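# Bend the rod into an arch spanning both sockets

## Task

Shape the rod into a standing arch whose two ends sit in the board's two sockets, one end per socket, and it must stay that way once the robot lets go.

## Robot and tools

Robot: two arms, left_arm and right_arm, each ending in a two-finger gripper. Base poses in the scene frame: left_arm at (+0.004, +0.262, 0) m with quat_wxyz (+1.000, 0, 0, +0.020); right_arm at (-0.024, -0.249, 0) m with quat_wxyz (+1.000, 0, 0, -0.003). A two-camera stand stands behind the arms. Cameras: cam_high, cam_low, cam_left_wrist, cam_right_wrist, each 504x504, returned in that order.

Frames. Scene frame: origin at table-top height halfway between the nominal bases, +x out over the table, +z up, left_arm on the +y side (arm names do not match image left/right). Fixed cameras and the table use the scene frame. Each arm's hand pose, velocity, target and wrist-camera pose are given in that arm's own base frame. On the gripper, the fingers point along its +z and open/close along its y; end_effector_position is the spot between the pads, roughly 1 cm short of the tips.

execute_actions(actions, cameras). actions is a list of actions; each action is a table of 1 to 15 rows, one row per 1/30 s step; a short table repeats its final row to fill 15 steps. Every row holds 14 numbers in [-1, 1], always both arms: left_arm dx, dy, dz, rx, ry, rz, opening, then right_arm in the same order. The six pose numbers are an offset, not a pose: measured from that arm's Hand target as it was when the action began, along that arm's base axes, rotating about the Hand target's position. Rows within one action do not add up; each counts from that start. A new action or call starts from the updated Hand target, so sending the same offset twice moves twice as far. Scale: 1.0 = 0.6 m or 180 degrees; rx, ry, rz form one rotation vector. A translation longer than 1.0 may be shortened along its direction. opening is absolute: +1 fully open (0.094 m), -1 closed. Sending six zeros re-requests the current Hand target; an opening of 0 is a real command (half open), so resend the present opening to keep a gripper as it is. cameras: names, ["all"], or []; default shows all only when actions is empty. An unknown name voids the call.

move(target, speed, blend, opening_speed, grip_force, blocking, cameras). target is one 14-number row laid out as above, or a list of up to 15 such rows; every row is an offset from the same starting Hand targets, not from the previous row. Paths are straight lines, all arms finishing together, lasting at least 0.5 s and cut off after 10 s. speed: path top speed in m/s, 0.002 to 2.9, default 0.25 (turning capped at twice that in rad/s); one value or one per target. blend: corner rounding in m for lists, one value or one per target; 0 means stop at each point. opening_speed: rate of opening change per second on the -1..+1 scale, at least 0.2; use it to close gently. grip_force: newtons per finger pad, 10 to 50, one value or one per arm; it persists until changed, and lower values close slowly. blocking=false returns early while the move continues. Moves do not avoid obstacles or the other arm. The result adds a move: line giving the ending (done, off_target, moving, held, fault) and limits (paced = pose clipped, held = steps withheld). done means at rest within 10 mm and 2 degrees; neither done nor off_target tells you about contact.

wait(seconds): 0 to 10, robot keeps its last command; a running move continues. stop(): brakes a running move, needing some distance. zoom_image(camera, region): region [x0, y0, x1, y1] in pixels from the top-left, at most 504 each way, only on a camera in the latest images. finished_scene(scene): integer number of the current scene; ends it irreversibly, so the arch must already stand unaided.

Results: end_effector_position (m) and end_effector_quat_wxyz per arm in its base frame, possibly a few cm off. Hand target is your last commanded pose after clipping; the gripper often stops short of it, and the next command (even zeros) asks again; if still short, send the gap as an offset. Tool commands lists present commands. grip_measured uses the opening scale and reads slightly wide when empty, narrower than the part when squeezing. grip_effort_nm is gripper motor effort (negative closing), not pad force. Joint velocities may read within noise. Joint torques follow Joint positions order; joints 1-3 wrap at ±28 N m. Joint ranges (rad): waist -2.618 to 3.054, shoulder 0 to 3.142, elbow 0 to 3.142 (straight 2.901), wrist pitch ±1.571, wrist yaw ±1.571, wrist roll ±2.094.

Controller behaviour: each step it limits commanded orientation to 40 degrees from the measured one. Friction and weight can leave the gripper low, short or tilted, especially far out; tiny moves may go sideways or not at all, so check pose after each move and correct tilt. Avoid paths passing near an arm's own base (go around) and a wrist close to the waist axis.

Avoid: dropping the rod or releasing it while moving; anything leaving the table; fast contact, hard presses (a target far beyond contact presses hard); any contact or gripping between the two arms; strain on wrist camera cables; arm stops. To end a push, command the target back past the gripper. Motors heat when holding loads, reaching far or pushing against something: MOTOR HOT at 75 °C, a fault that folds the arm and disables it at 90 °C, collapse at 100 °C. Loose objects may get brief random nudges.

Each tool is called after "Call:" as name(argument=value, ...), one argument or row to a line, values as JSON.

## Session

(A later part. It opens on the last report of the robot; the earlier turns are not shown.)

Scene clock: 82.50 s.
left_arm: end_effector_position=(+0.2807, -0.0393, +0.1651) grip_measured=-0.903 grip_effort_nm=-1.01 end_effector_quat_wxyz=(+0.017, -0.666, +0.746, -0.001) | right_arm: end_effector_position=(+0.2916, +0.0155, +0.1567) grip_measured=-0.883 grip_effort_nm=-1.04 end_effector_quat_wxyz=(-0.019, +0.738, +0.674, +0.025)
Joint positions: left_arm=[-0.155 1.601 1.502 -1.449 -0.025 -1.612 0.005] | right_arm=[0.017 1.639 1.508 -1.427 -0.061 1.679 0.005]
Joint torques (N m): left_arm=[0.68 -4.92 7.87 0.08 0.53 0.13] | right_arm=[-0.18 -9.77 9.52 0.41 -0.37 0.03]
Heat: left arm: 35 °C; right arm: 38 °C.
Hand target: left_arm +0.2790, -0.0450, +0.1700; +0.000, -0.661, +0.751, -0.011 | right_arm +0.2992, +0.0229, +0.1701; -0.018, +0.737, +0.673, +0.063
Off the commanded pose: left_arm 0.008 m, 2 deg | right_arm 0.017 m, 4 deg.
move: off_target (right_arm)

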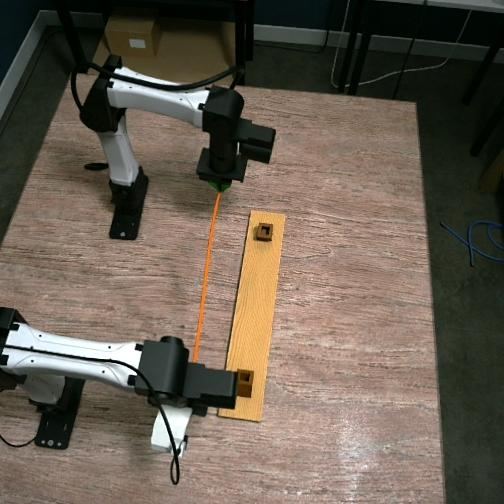

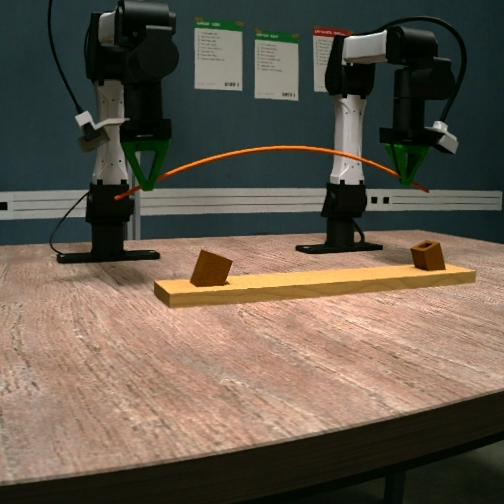

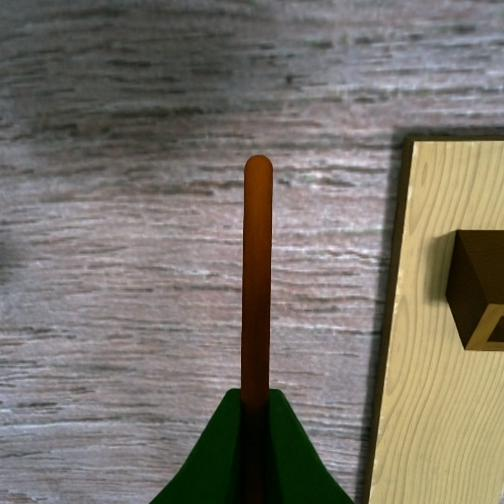

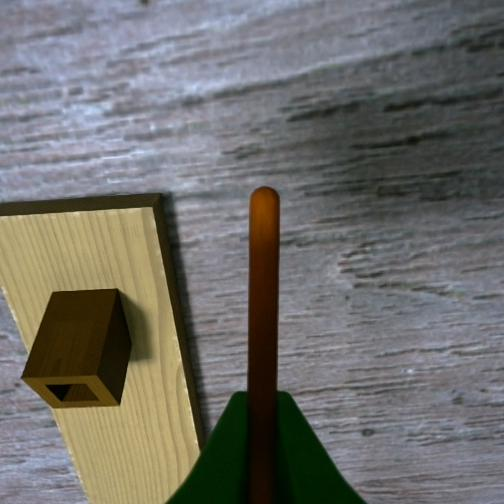

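Call:
move(
  target=[0.056,-0.071,-0.033,-0.194,0,0,-1,0.05,0.0685,-0.033,0.194,0,0,-1],
  speed=0.06,
  cameras=["all"],
)

Scene clock: 91.20 s.
left_arm: end_effector_position=(+0.3154, -0.0737, +0.1467) grip_measured=-0.903 grip_effort_nm=-1.01 end_effector_quat_wxyz=(-0.166, -0.643, +0.717, -0.213) | right_arm: end_effector_position=(+0.3305, +0.0509, +0.1523) grip_measured=-0.884 grip_effort_nm=-1.04 end_effector_quat_wxyz=(-0.201, +0.707, +0.633, +0.243)
Joint positions: left_arm=[0.053 1.71 1.448 -1.299 0.546 -1.413 0.005] | right_arm=[-0.164 1.753 1.484 -1.312 -0.641 1.513 0.005]
Joint torques (N m): left_arm=[-0.12 -5.49 5.35 0.2 1.25 0.14] | right_arm=[0.55 -6.98 5.34 0.27 -0.96 0]
Heat: left arm: 35 °C; right arm: 39 °C.
Hand target: left_arm +0.3127, -0.0875, +0.1502; -0.198, -0.630, +0.713, -0.236 | right_arm +0.3292, +0.0640, +0.1503; -0.239, +0.698, +0.623, +0.261
Off the commanded pose: left_arm 0.015 m, 5 deg | right_arm 0.013 m, 5 deg.
move: off_target (left_arm, right_arm)

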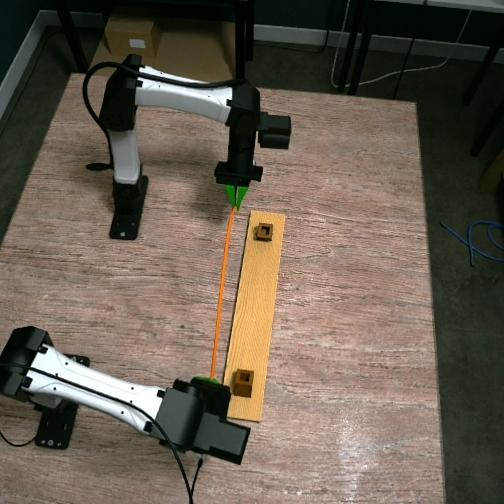

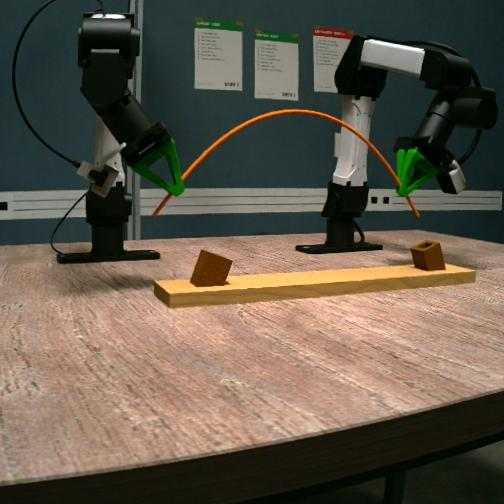

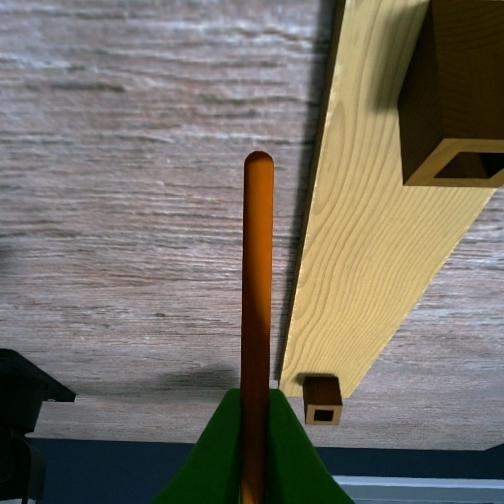

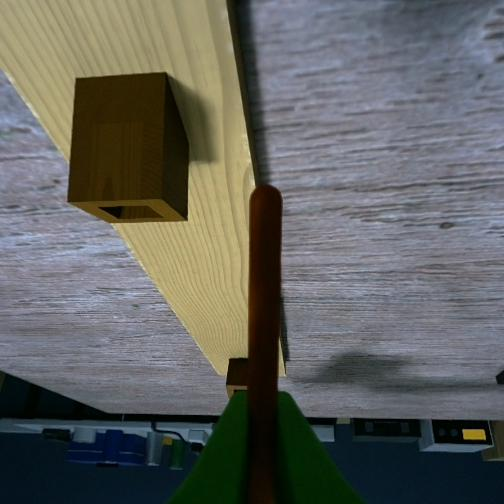

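Call:
move(
  target=[0.087,-0.04,-0.025,-0.045,0,-0.005,-1,0.083,0.04,-0.025,0.08,0,-0.005,-1],
  speed=0.06,
  cameras=["all"],
)

Call:
zoom_image(
  camera="cam_low",
  region=[120, 80, 480, 310],
)

Scene clock: 96.83 s.
left_arm: end_effector_position=(+0.3629, -0.0910, +0.1237) grip_measured=-0.903 grip_effort_nm=-1.00 end_effector_quat_wxyz=(-0.218, -0.633, +0.698, -0.255) | right_arm: end_effector_position=(+0.3716, +0.0751, +0.1264) grip_measured=-0.884 grip_effort_nm=-1.04 end_effector_quat_wxyz=(-0.297, +0.682, +0.589, +0.315)
Joint positions: left_arm=[0.053 1.922 1.567 -1.235 0.685 -1.413 0.005] | right_arm=[-0.166 1.964 1.531 -1.218 -0.893 1.513 0.005]
Joint torques (N m): left_arm=[-1.84 -7.09 7.76 0.15 1.36 0.1] | right_arm=[1.36 -8.84 9.09 0.16 -1.08 0.1]
Heat: left arm: 35 °C; right arm: 39 °C.
Hand target: left_arm +0.3648, -0.1116, +0.1352; -0.244, -0.609, +0.699, -0.284 | right_arm +0.3790, +0.0879, +0.1352; -0.322, +0.667, +0.580, +0.339
Off the commanded pose: left_arm 0.024 m, 5 deg | right_arm 0.017 m, 5 deg.
move: off_target (left_arm, right_arm)

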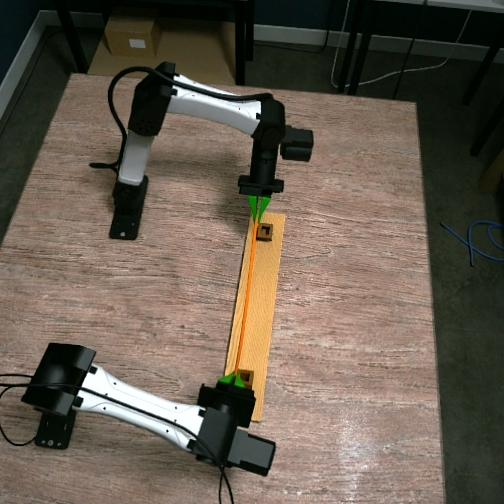

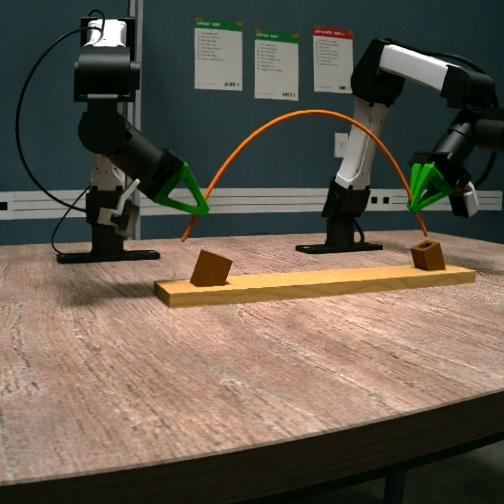

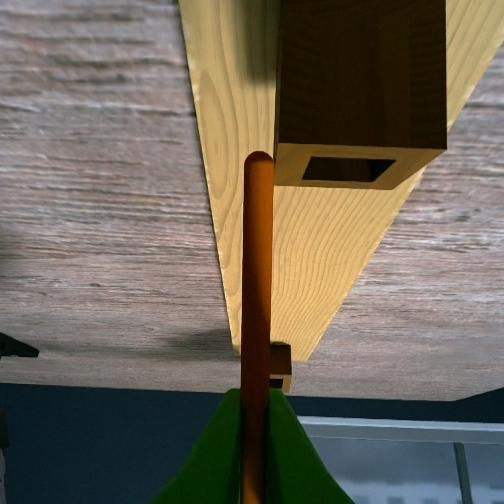

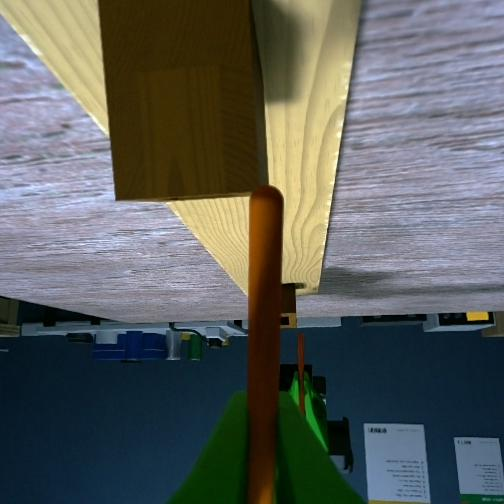

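Scaled by 1.400 from the camera's 504x504 image, which has a finer 720x720 frame.

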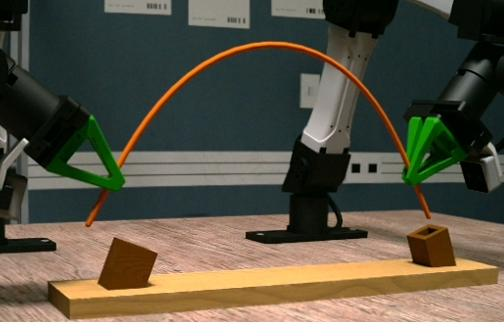

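Call:
move(
  target=[0.039,0,0.015,0,0,0,-1,0.039,0.055,0.015,0.06,0,0,-1],
  speed=0.05,
  cameras=["all"],
)

Call:
zoom_image(
  camera="cam_low",
  region=[120, 80, 480, 310],
)

Scene clock: 102.60 s.
left_arm: end_effector_position=(+0.3920, -0.0902, +0.1346) grip_measured=-0.903 grip_effort_nm=-1.00 end_effector_quat_wxyz=(-0.209, -0.628, +0.700, -0.266) | right_arm: end_effector_position=(+0.3976, +0.1020, +0.1342) grip_measured=-0.884 grip_effort_nm=-1.04 end_effector_quat_wxyz=(-0.353, +0.654, +0.554, +0.375)
Joint positions: left_arm=[0.053 2.011 1.733 -1.283 0.691 -1.413 0.005] | right_arm=[-0.132 2.047 1.574 -1.135 -1.081 1.582 0.005]
Joint torques (N m): left_arm=[-2 -7.68 7.73 -0.04 1.31 0.05] | right_arm=[2.85 -9.76 9.07 0.26 -1.23 0.22]
Heat: left arm: 35 °C; right arm: 40 °C.
Hand target: left_arm +0.3883, -0.1115, +0.1442; -0.244, -0.609, +0.699, -0.284 | right_arm +0.4024, +0.1210, +0.1442; -0.384, +0.634, +0.545, +0.392
Off the commanded pose: left_arm 0.024 m, 5 deg | right_arm 0.022 m, 5 deg.
move: off_target (left_arm, right_arm)

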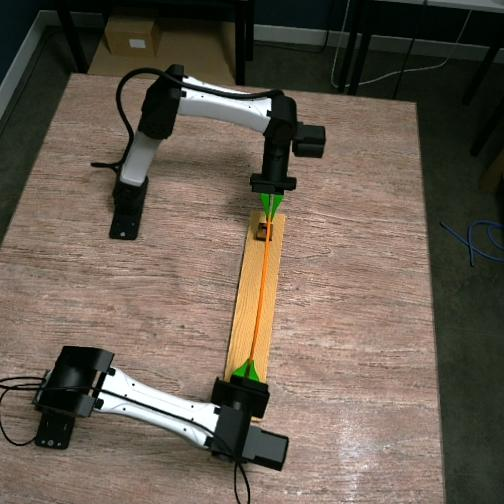

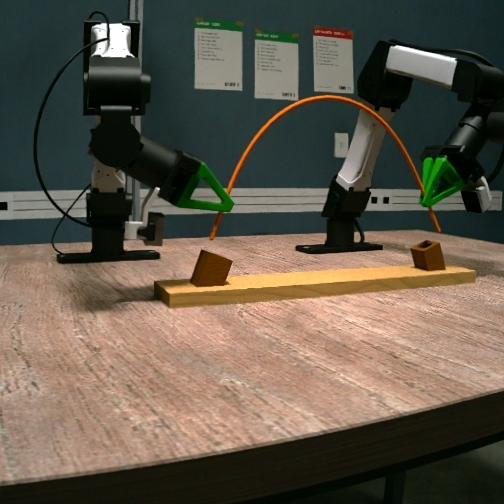

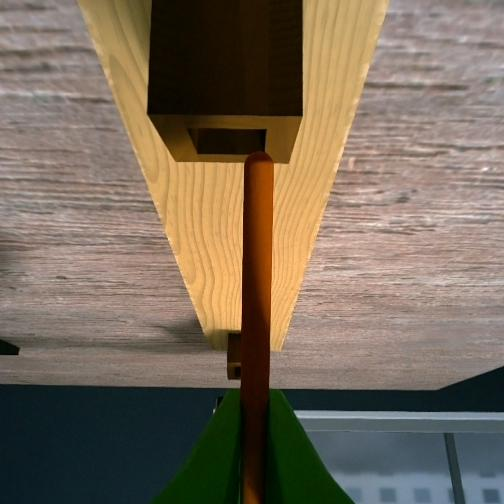

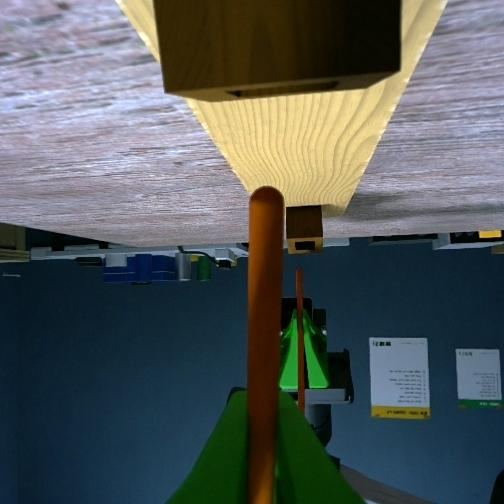

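Scaled by 1.400 from the camera's 504x504 image, which has a finer 720x720 frame.

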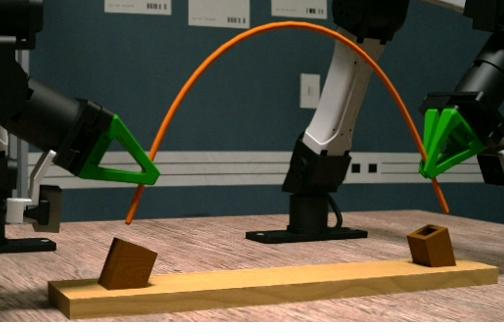

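Call:
move(
  target=[-0.0125,-0.02,-0.03,-0.04,0,0,-1,-0.0075,-0.008,-0.03,0.03,0,0,-1],
  speed=0.05,
  cameras=["all"],
)

Call:
zoom_image(
  camera="cam_low",
  region=[120, 80, 480, 310],
)

Scene clock: 107.57 s.
left_arm: end_effector_position=(+0.3847, -0.1060, +0.1185) grip_measured=-0.903 grip_effort_nm=-1.01 end_effector_quat_wxyz=(-0.252, -0.613, +0.684, -0.304) | right_arm: end_effector_position=(+0.4010, +0.1060, +0.1273) grip_measured=-0.884 grip_effort_nm=-1.04 end_effector_quat_wxyz=(-0.381, +0.627, +0.543, +0.409)
Joint positions: left_arm=[0.053 2.011 1.612 -1.187 0.811 -1.401 0.005] | right_arm=[-0.141 2.099 1.556 -1.112 -1.184 1.518 0.005]
Joint torques (N m): left_arm=[-1.39 -8.28 5.12 0.19 1.38 0.12] | right_arm=[1.31 -9.94 5.2 0.14 -1.11 0.03]
Heat: left arm: 35 °C; right arm: 40 °C.
Hand target: left_arm +0.3807, -0.1236, +0.1261; -0.282, -0.593, +0.680, -0.327 | right_arm +0.3979, +0.1162, +0.1262; -0.413, +0.615, +0.526, +0.418
Off the commanded pose: left_arm 0.020 m, 5 deg | right_arm 0.011 m, 5 deg.
move: off_target (left_arm, right_arm)

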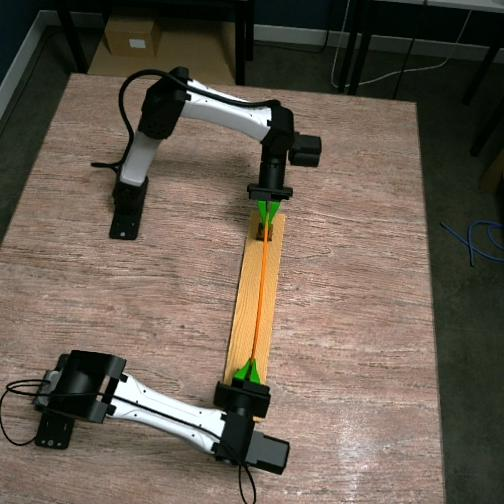

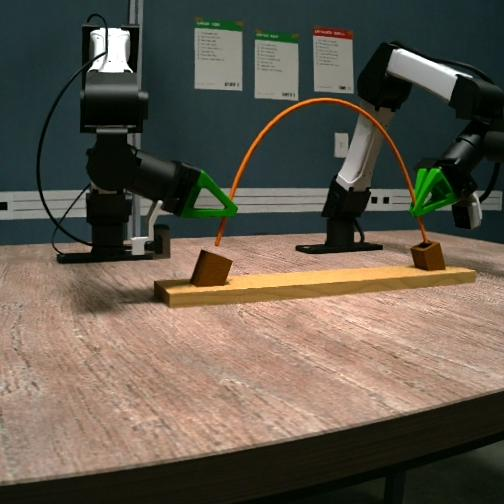

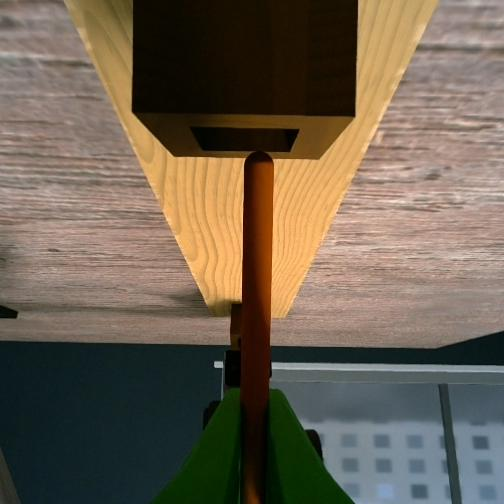

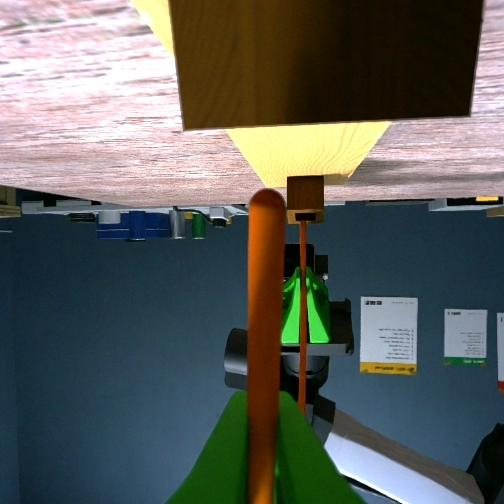

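Scaled by 1.400 from the camera's 504x504 image, which has a finer 720x720 frame.

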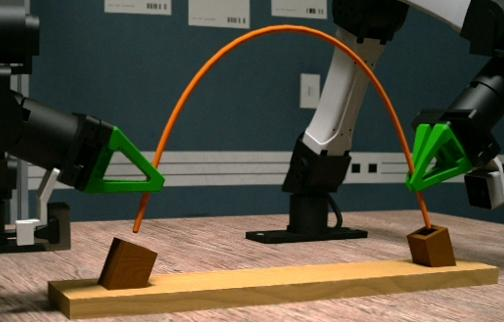

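Call:
move(
  target=[-0.008,0.004,-0.004,0,0,0,-1,-0.023,-0.002,-0.008,0,0,0,-1],
  speed=0.04,
  cameras=["all"],
)

Call:
zoom_image(
  camera="cam_low",
  region=[120, 80, 480, 310],
)

Scene clock: 110.60 s.
left_arm: end_effector_position=(+0.3795, -0.1063, +0.1112) grip_measured=-0.903 grip_effort_nm=-1.01 end_effector_quat_wxyz=(-0.258, -0.612, +0.685, -0.299) | right_arm: end_effector_position=(+0.3873, +0.1056, +0.1120) grip_measured=-0.884 grip_effort_nm=-1.04 end_effector_quat_wxyz=(-0.393, +0.630, +0.536, +0.400)
Joint positions: left_arm=[0.053 2.011 1.582 -1.177 0.812 -1.391 0.005] | right_arm=[-0.148 2.099 1.485 -1.103 -1.188 1.486 0.005]
Joint torques (N m): left_arm=[-0.76 -9.32 5.05 0.13 1.4 0.14] | right_arm=[1.22 -12.83 4.79 0.07 -1.08 0.01]
Heat: left arm: 35 °C; right arm: 40 °C.
Hand target: left_arm +0.3759, -0.1212, +0.1238; -0.282, -0.593, +0.680, -0.327 | right_arm +0.3841, +0.1150, +0.1214; -0.413, +0.615, +0.526, +0.418
Off the commanded pose: left_arm 0.020 m, 5 deg | right_arm 0.014 m, 4 deg.
move: off_target (left_arm, right_arm)

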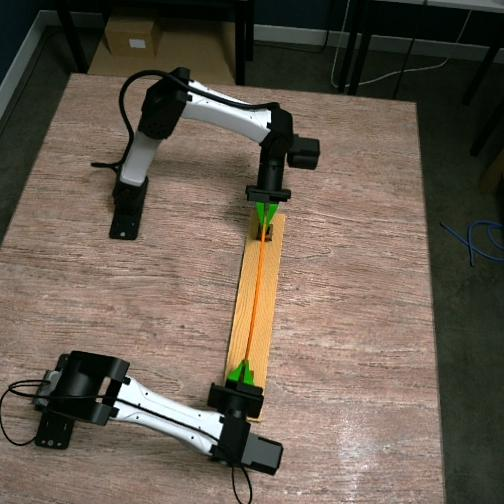

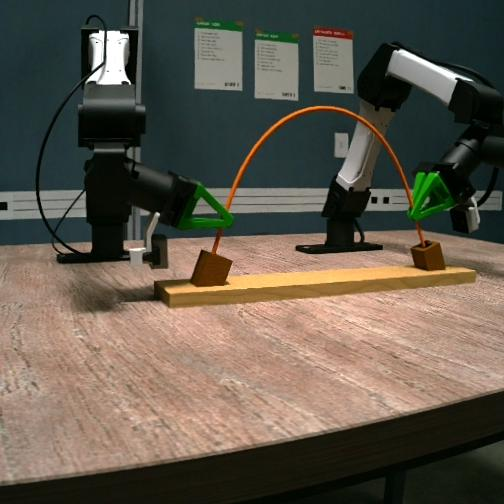

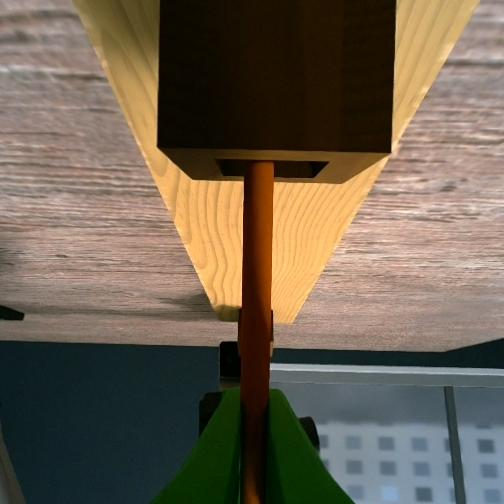

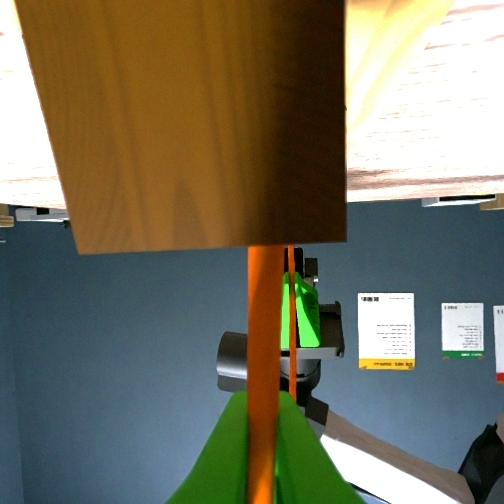

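Scaled by 1.400 from the camera's 504x504 image, which has a finer 720x720 frame.

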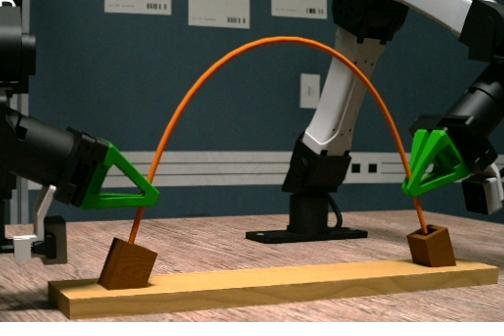

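Call:
zoom_image(
  camera="cam_right_wrist",
  region=[40, 130, 400, 400],
)

Call:
zoom_image(
  camera="cam_low",
  region=[180, 210, 260, 300],
)

Call:
zoom_image(
  camera="cam_left_wrist",
  region=[140, 100, 420, 300],
)

Call:
zoom_image(
  camera="cam_low",
  region=[390, 210, 470, 300],
)

Call:
zoom_image(
  camera="cam_high",
  region=[190, 330, 310, 430],
)

Scaled by 1.400 from the camera's 504x504 image, which has a finer 720x720 frame.

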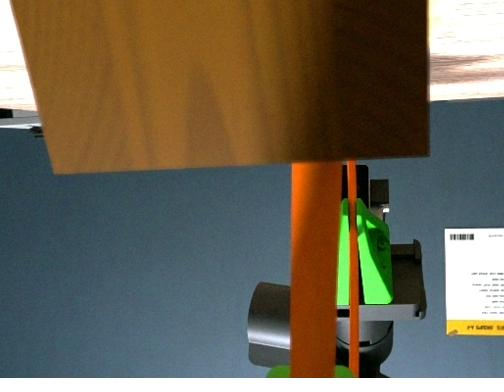

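Scaled by 5.600 from the camera's 504x504 image, which has a finer 720x720 frame.

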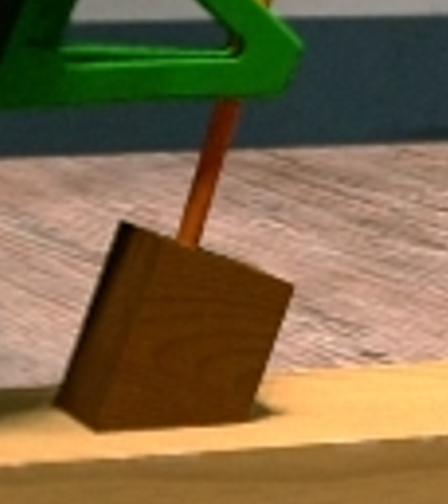

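Scaled by 1.800 from the camera's 504x504 image, which has a finer 720x720 frame.

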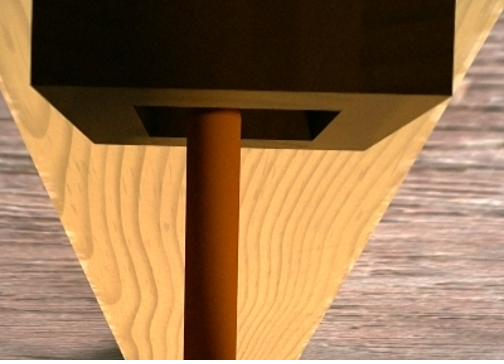

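Scaled by 5.600 from the camera's 504x504 image, which has a finer 720x720 frame.

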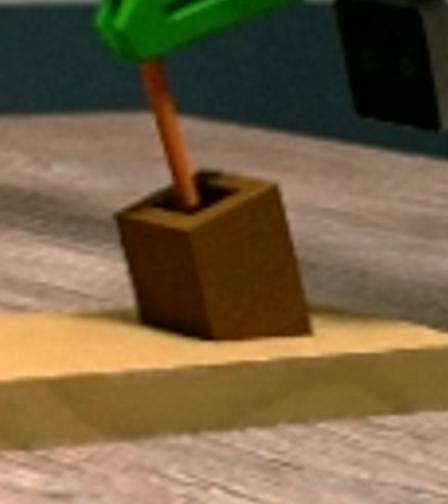

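Scaled by 4.200 from the camera's 504x504 image, which has a finer 720x720 frame.

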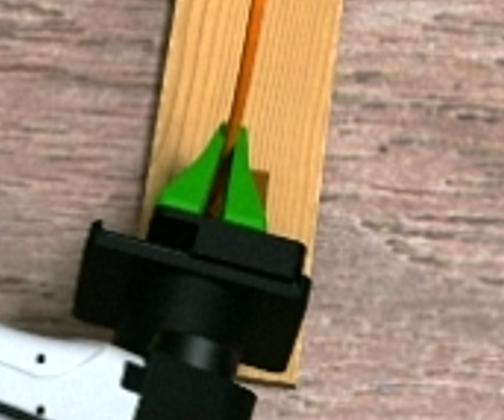

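Call:
move(
  target=[0.004,0,0.002,0,0,0,-1,0.014,0,0.012,0,0,0,-1],
  speed=0.04,
  cameras=["cam_low","cam_left_wrist","cam_right_wrist"],
)

Call:
zoom_image(
  camera="cam_low",
  region=[180, 210, 260, 300],
)

Scene clock: 117.40 s.
left_arm: end_effector_position=(+0.3798, -0.1056, +0.1112) grip_measured=-0.903 grip_effort_nm=-1.01 end_effector_quat_wxyz=(-0.257, -0.613, +0.684, -0.300) | right_arm: end_effector_position=(+0.3900, +0.1052, +0.1145) grip_measured=-0.884 grip_effort_nm=-1.04 end_effector_quat_wxyz=(-0.390, +0.628, +0.539, +0.404)
Joint positions: left_arm=[0.055 2.011 1.582 -1.177 0.812 -1.39 0.005] | right_arm=[-0.148 2.099 1.497 -1.103 -1.188 1.485 0.005]
Joint torques (N m): left_arm=[-0.99 -8.76 6.41 0.08 1.39 0.11] | right_arm=[1.46 -11.64 8.51 -0.13 -1.08 0.15]
Heat: left arm: 36 °C; right arm: 40 °C.
Hand target: left_arm +0.3783, -0.1212, +0.1250; -0.282, -0.593, +0.680, -0.327 | right_arm +0.3925, +0.1150, +0.1286; -0.413, +0.615, +0.526, +0.418
Off the commanded pose: left_arm 0.021 m, 5 deg | right_arm 0.017 m, 4 deg.
move: off_target (left_arm, right_arm)
Images, in order (width x height): cam_low 504x504, cam_left_wrist 504x504, cam_right_wrist 504x504.

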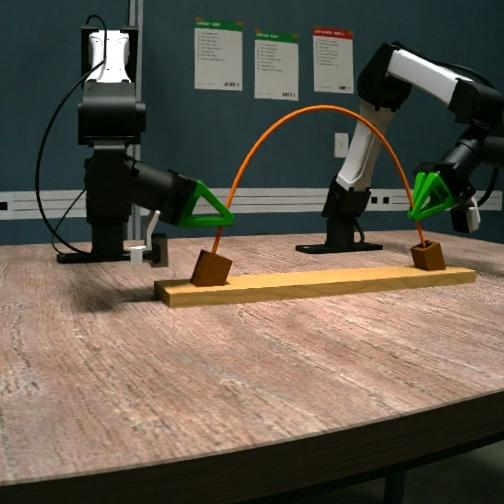

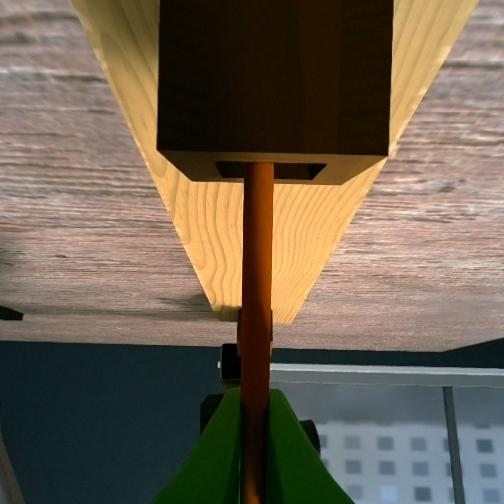

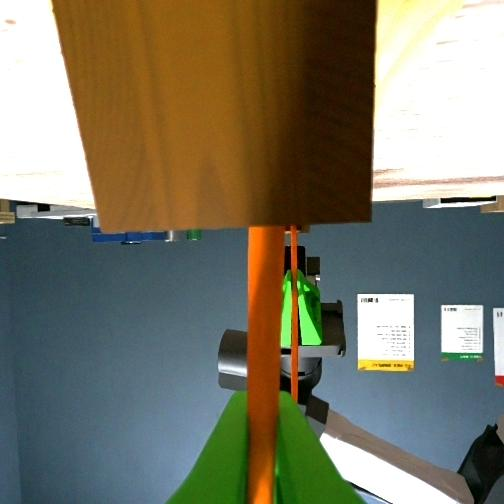

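Scaled by 5.600 from the camera's 504x504 image, which has a finer 720x720 frame.

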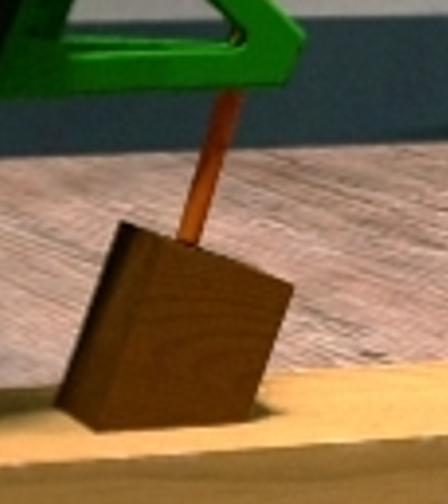

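Call:
move(
  target=[0.003,0,0,0,0,0,-1,0.011,0,0.006,0,0,0,-1],
  speed=0.04,
  cameras=["cam_low","cam_left_wrist","cam_right_wrist"],
)

Call:
zoom_image(
  camera="cam_low",
  region=[180, 210, 260, 300],
)

Scene clock: 119.80 s.
left_arm: end_effector_position=(+0.3798, -0.1056, +0.1112) grip_measured=-0.903 grip_effort_nm=-1.01 end_effector_quat_wxyz=(-0.257, -0.613, +0.684, -0.300) | right_arm: end_effector_position=(+0.3982, +0.1040, +0.1233) grip_measured=-0.884 grip_effort_nm=-1.04 end_effector_quat_wxyz=(-0.380, +0.624, +0.544, +0.412)
Joint positions: left_arm=[0.055 2.011 1.582 -1.177 0.812 -1.39 0.005] | right_arm=[-0.148 2.099 1.536 -1.106 -1.188 1.493 0.005]
Joint torques (N m): left_arm=[-0.99 -8.36 7.19 0.06 1.38 0.1] | right_arm=[1.65 -10.3 8.65 -0.2 -1.08 0.14]
Heat: left arm: 36 °C; right arm: 41 °C.
Hand target: left_arm +0.3801, -0.1212, +0.1250; -0.282, -0.593, +0.680, -0.327 | right_arm +0.3991, +0.1150, +0.1322; -0.413, +0.615, +0.526, +0.418
Off the commanded pose: left_arm 0.021 m, 5 deg | right_arm 0.014 m, 5 deg.
move: off_target (left_arm, right_arm)
Images, in order (width x height): cam_low 504x504, cam_left_wrist 504x504, cam_right_wrist 504x504.

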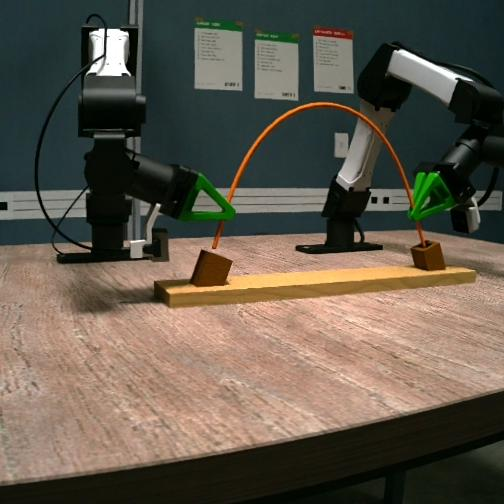

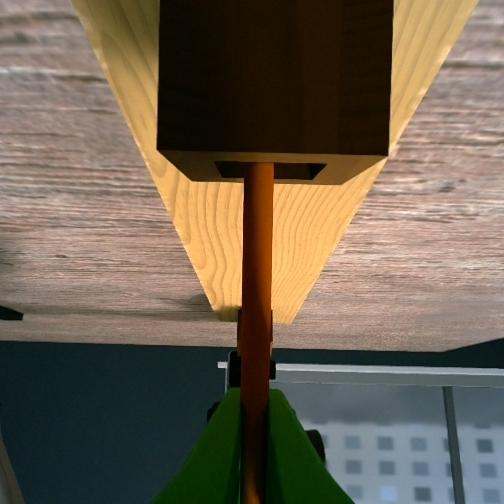

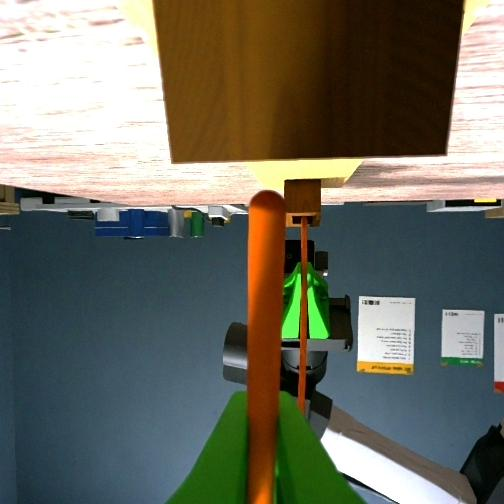

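Scaled by 5.600 from the camera's 504x504 image, which has a finer 720x720 frame.

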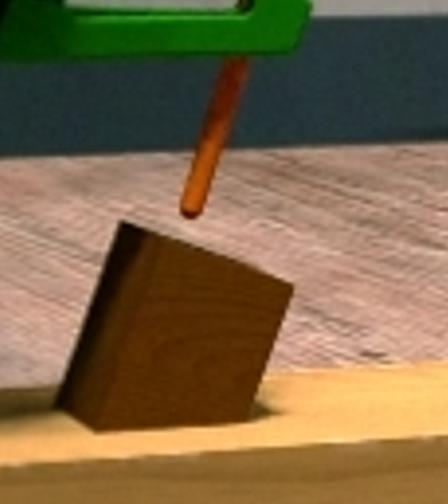

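Call:
move(
  target=[0.0,0,0,0,0,0,-1,-0.003,0.006,-0.022,0,0,0,-1],
  speed=0.04,
  cameras=["cam_low","cam_left_wrist","cam_right_wrist"],
)

Call:
zoom_image(
  camera="cam_low",
  region=[180, 210, 260, 300],
)

Scene clock: 123.37 s.
left_arm: end_effector_position=(+0.3798, -0.1056, +0.1112) grip_measured=-0.903 grip_effort_nm=-1.01 end_effector_quat_wxyz=(-0.257, -0.613, +0.684, -0.300) | right_arm: end_effector_position=(+0.4014, +0.1035, +0.1205) grip_measured=-0.884 grip_effort_nm=-1.04 end_effector_quat_wxyz=(-0.377, +0.623, +0.546, +0.415)
Joint positions: left_arm=[0.055 2.011 1.582 -1.177 0.812 -1.39 0.005] | right_arm=[-0.148 2.105 1.536 -1.083 -1.188 1.501 0.005]
Joint torques (N m): left_arm=[-0.96 -8.36 7.25 0.06 1.4 0.11] | right_arm=[2.32 -9.99 5.16 0.17 -1.09 0.26]
Heat: left arm: 37 °C; right arm: 41 °C.
Hand target: left_arm +0.3801, -0.1212, +0.1250; -0.282, -0.593, +0.680, -0.327 | right_arm +0.3973, +0.1186, +0.1190; -0.413, +0.615, +0.526, +0.417
Off the commanded pose: left_arm 0.021 m, 5 deg | right_arm 0.016 m, 5 deg.
move: off_target (left_arm, right_arm)
Images, in order (width x height): cam_low 504x504, cam_left_wrist 504x504, cam_right_wrist 504x504.

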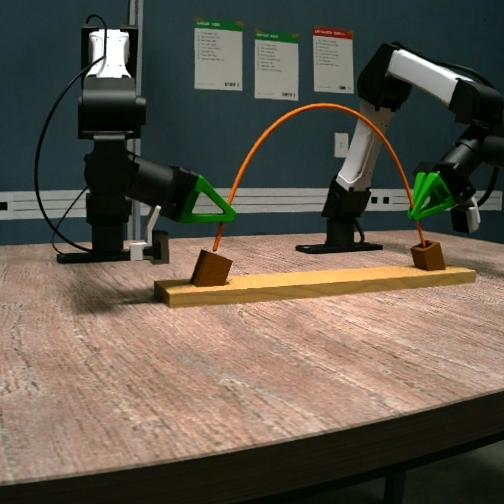

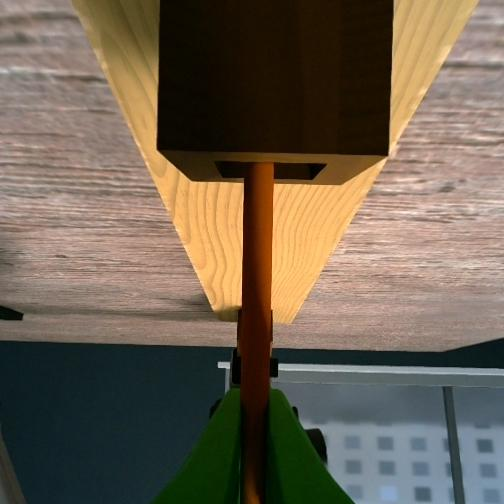

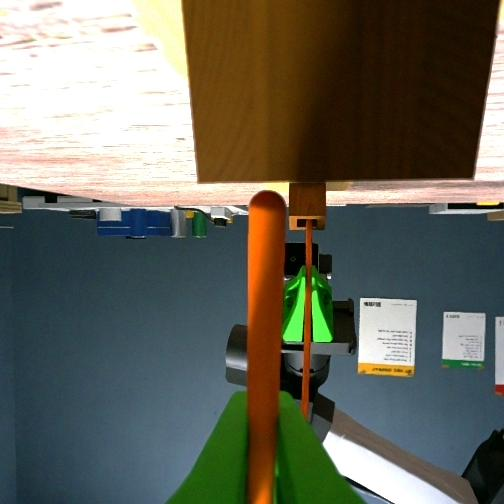

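Scaled by 5.600 from the camera's 504x504 image, which has a finer 720x720 frame.

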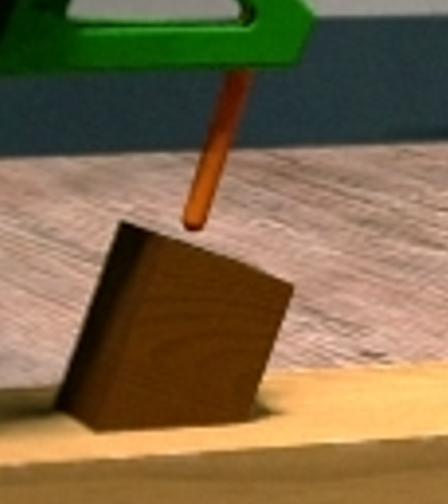

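Call:
move(
  target=[0.0,0,0,0,0,0,-1,-0.015,0.004,-0.003,0,0,0,-1],
  speed=0.04,
  cameras=["cam_low","cam_right_wrist"],
)

Call:
zoom_image(
  camera="cam_low",
  region=[180, 210, 260, 300],
)

Scene clock: 126.63 s.
left_arm: end_effector_position=(+0.3798, -0.1056, +0.1112) grip_measured=-0.903 grip_effort_nm=-1.01 end_effector_quat_wxyz=(-0.257, -0.613, +0.684, -0.300) | right_arm: end_effector_position=(+0.3934, +0.1050, +0.1089) grip_measured=-0.884 grip_effort_nm=-1.04 end_effector_quat_wxyz=(-0.386, +0.628, +0.538, +0.409)
Joint positions: left_arm=[0.055 2.011 1.582 -1.177 0.812 -1.39 0.005] | right_arm=[-0.148 2.105 1.482 -1.055 -1.192 1.505 0.005]
Joint torques (N m): left_arm=[-1.06 -8.32 7.23 0.06 1.39 0.11] | right_arm=[2.59 -12.79 4.82 0.22 -1.07 0.22]
Heat: left arm: 37 °C; right arm: 42 °C.
Hand target: left_arm +0.3801, -0.1212, +0.1250; -0.282, -0.593, +0.680, -0.327 | right_arm +0.3884, +0.1210, +0.1172; -0.413, +0.615, +0.526, +0.418
Off the commanded pose: left_arm 0.021 m, 5 deg | right_arm 0.019 m, 4 deg.
move: off_target (left_arm, right_arm)
Images, in order (width x height): cam_low 504x504, cam_right_wrist 504x504.

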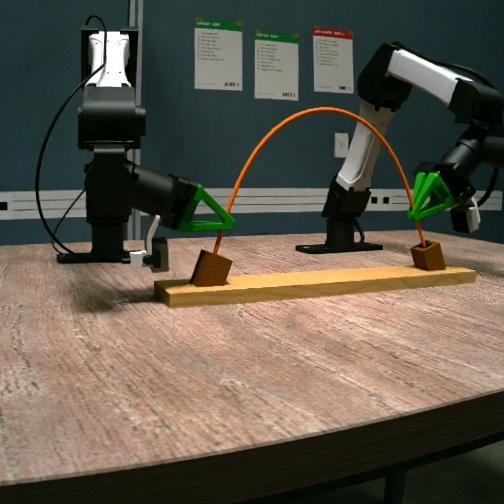

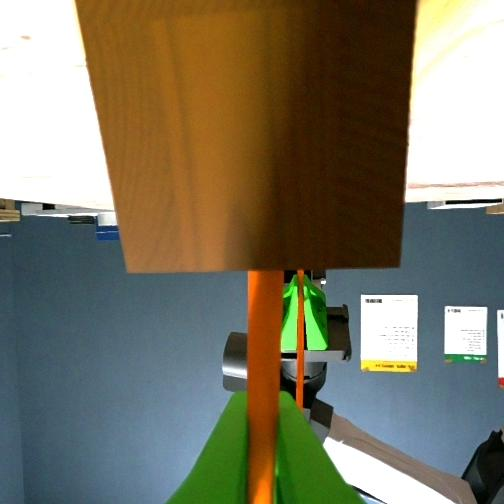

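Scaled by 5.600 from the camera's 504x504 image, which has a finer 720x720 frame.

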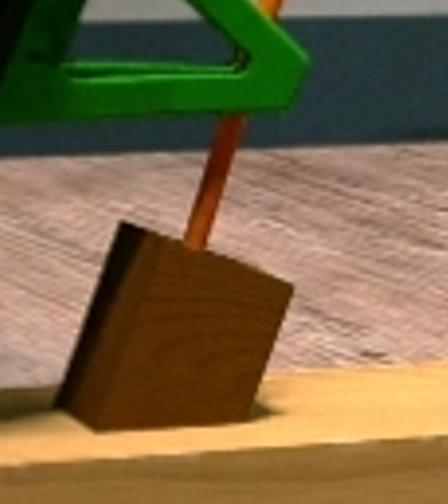

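Call:
move(
  target=[0.008,0.012,-0.03,0,0,0,-1,0.01,-0.012,-0.03,0,0,0,-1],
  speed=0.04,
  cameras=["cam_low","cam_left_wrist","cam_right_wrist"],
)

Call:
zoom_image(
  camera="cam_low",
  region=[120, 80, 480, 310],
)

Scene clock: 129.27 s.
left_arm: end_effector_position=(+0.3858, -0.0992, +0.0991) grip_measured=-0.903 grip_effort_nm=-1.01 end_effector_quat_wxyz=(-0.254, -0.611, +0.686, -0.302) | right_arm: end_effector_position=(+0.3947, +0.1048, +0.0984) grip_measured=-0.884 grip_effort_nm=-1.04 end_effector_quat_wxyz=(-0.389, +0.628, +0.538, +0.406)
Joint positions: left_arm=[0.071 2.045 1.582 -1.153 0.812 -1.365 0.005] | right_arm=[-0.148 2.134 1.482 -1.043 -1.192 1.493 0.005]
Joint torques (N m): left_arm=[-0.8 -8.01 6.05 0.12 1.38 0.13] | right_arm=[1.26 -10.07 6.08 0.12 -1.03 -0.02]
Heat: left arm: 37 °C; right arm: 42 °C.
Hand target: left_arm +0.3849, -0.1140, +0.1071; -0.281, -0.593, +0.680, -0.327 | right_arm +0.3943, +0.1138, +0.0992; -0.413, +0.615, +0.526, +0.418
Off the commanded pose: left_arm 0.017 m, 5 deg | right_arm 0.009 m, 4 deg.
move: off_target (left_arm, right_arm)
Images, in order (width x height): cam_low 504x504, cam_left_wrist 504x504, cam_right_wrist 504x504.

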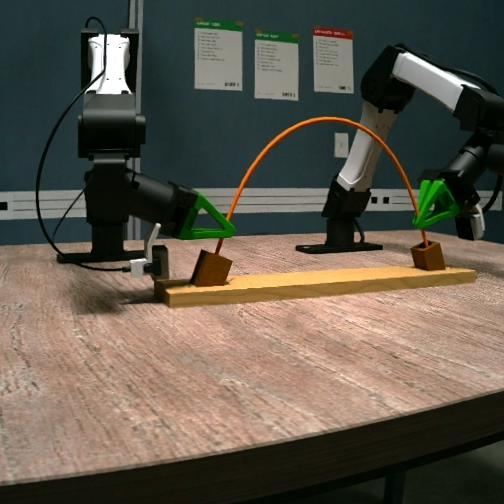

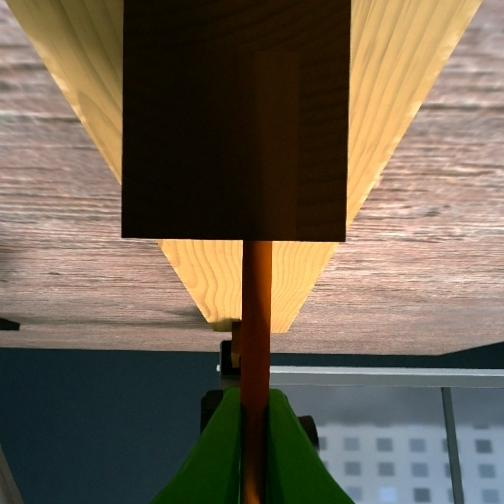

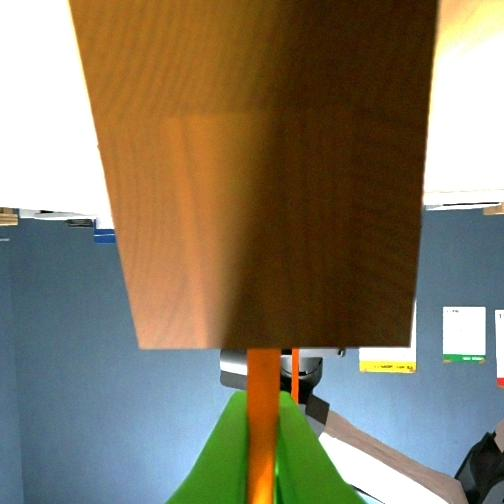

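Scaled by 1.400 from the camera's 504x504 image, which has a finer 720x720 frame.

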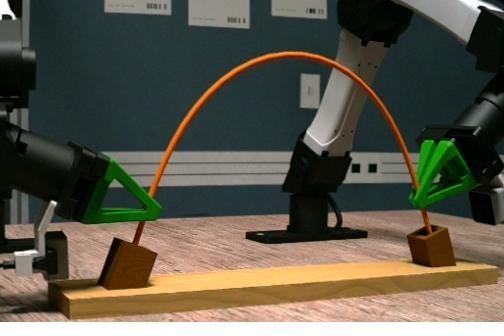

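Call:
move(
  target=[-0.006,0.01,-0.026,0,0,0,-1,-0.006,-0.01,-0.02,0,0,0,-1],
  speed=0.04,
  cameras=["cam_low","cam_left_wrist","cam_right_wrist"],
)

Call:
zoom_image(
  camera="cam_low",
  region=[120, 80, 480, 310],
)

Scene clock: 131.43 s.
left_arm: end_effector_position=(+0.3836, -0.0944, +0.0867) grip_measured=-0.903 grip_effort_nm=-1.01 end_effector_quat_wxyz=(-0.255, -0.609, +0.687, -0.304) | right_arm: end_effector_position=(+0.3960, +0.0993, +0.0911) grip_measured=-0.884 grip_effort_nm=-1.04 end_effector_quat_wxyz=(-0.382, +0.622, +0.545, +0.413)
Joint positions: left_arm=[0.085 2.054 1.543 -1.12 0.815 -1.34 0.005] | right_arm=[-0.162 2.155 1.482 -1.041 -1.192 1.444 0.005]
Joint torques (N m): left_arm=[-0.68 -7.92 4.97 0.14 1.35 0.15] | right_arm=[1.06 -9.91 4.44 0.01 -1 0.02]
Heat: left arm: 37 °C; right arm: 42 °C.
Hand target: left_arm +0.3813, -0.1080, +0.0914; -0.281, -0.593, +0.680, -0.327 | right_arm +0.3908, +0.1078, +0.0872; -0.413, +0.615, +0.526, +0.418
Off the commanded pose: left_arm 0.015 m, 5 deg | right_arm 0.011 m, 4 deg.
move: off_target (left_arm, right_arm)
Images, in order (width x height): cam_low 504x504, cam_left_wrist 504x504, cam_right_wrist 504x504.

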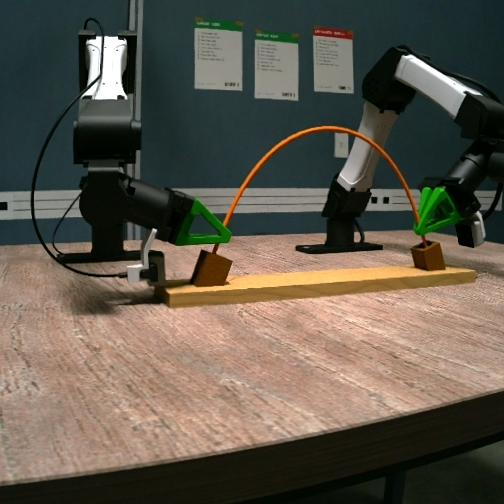

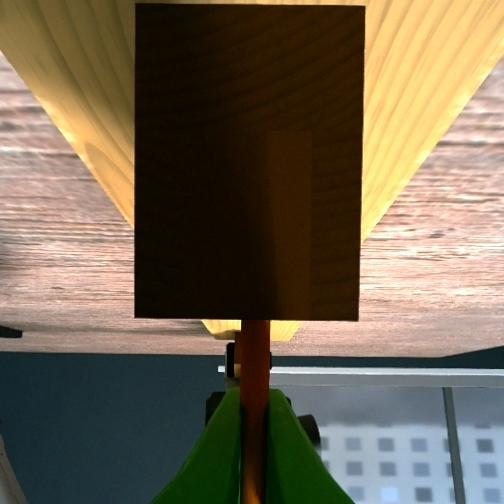

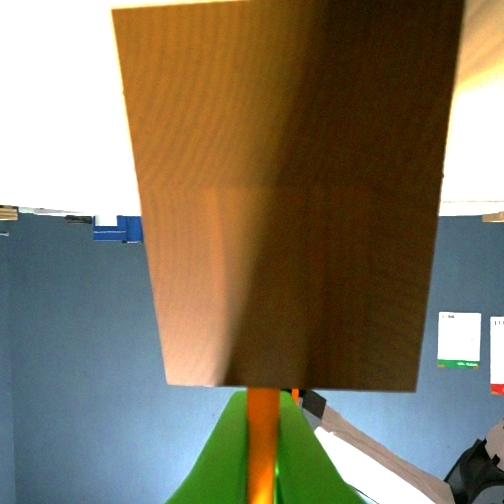

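Scaled by 1.400 from the camera's 504x504 image, which has a finer 720x720 frame.

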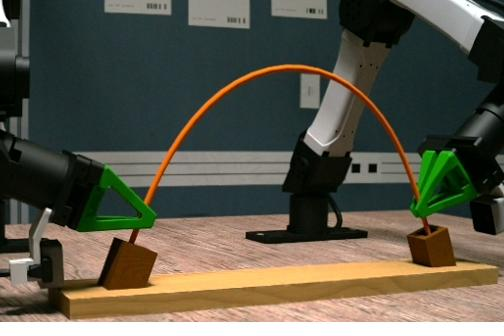

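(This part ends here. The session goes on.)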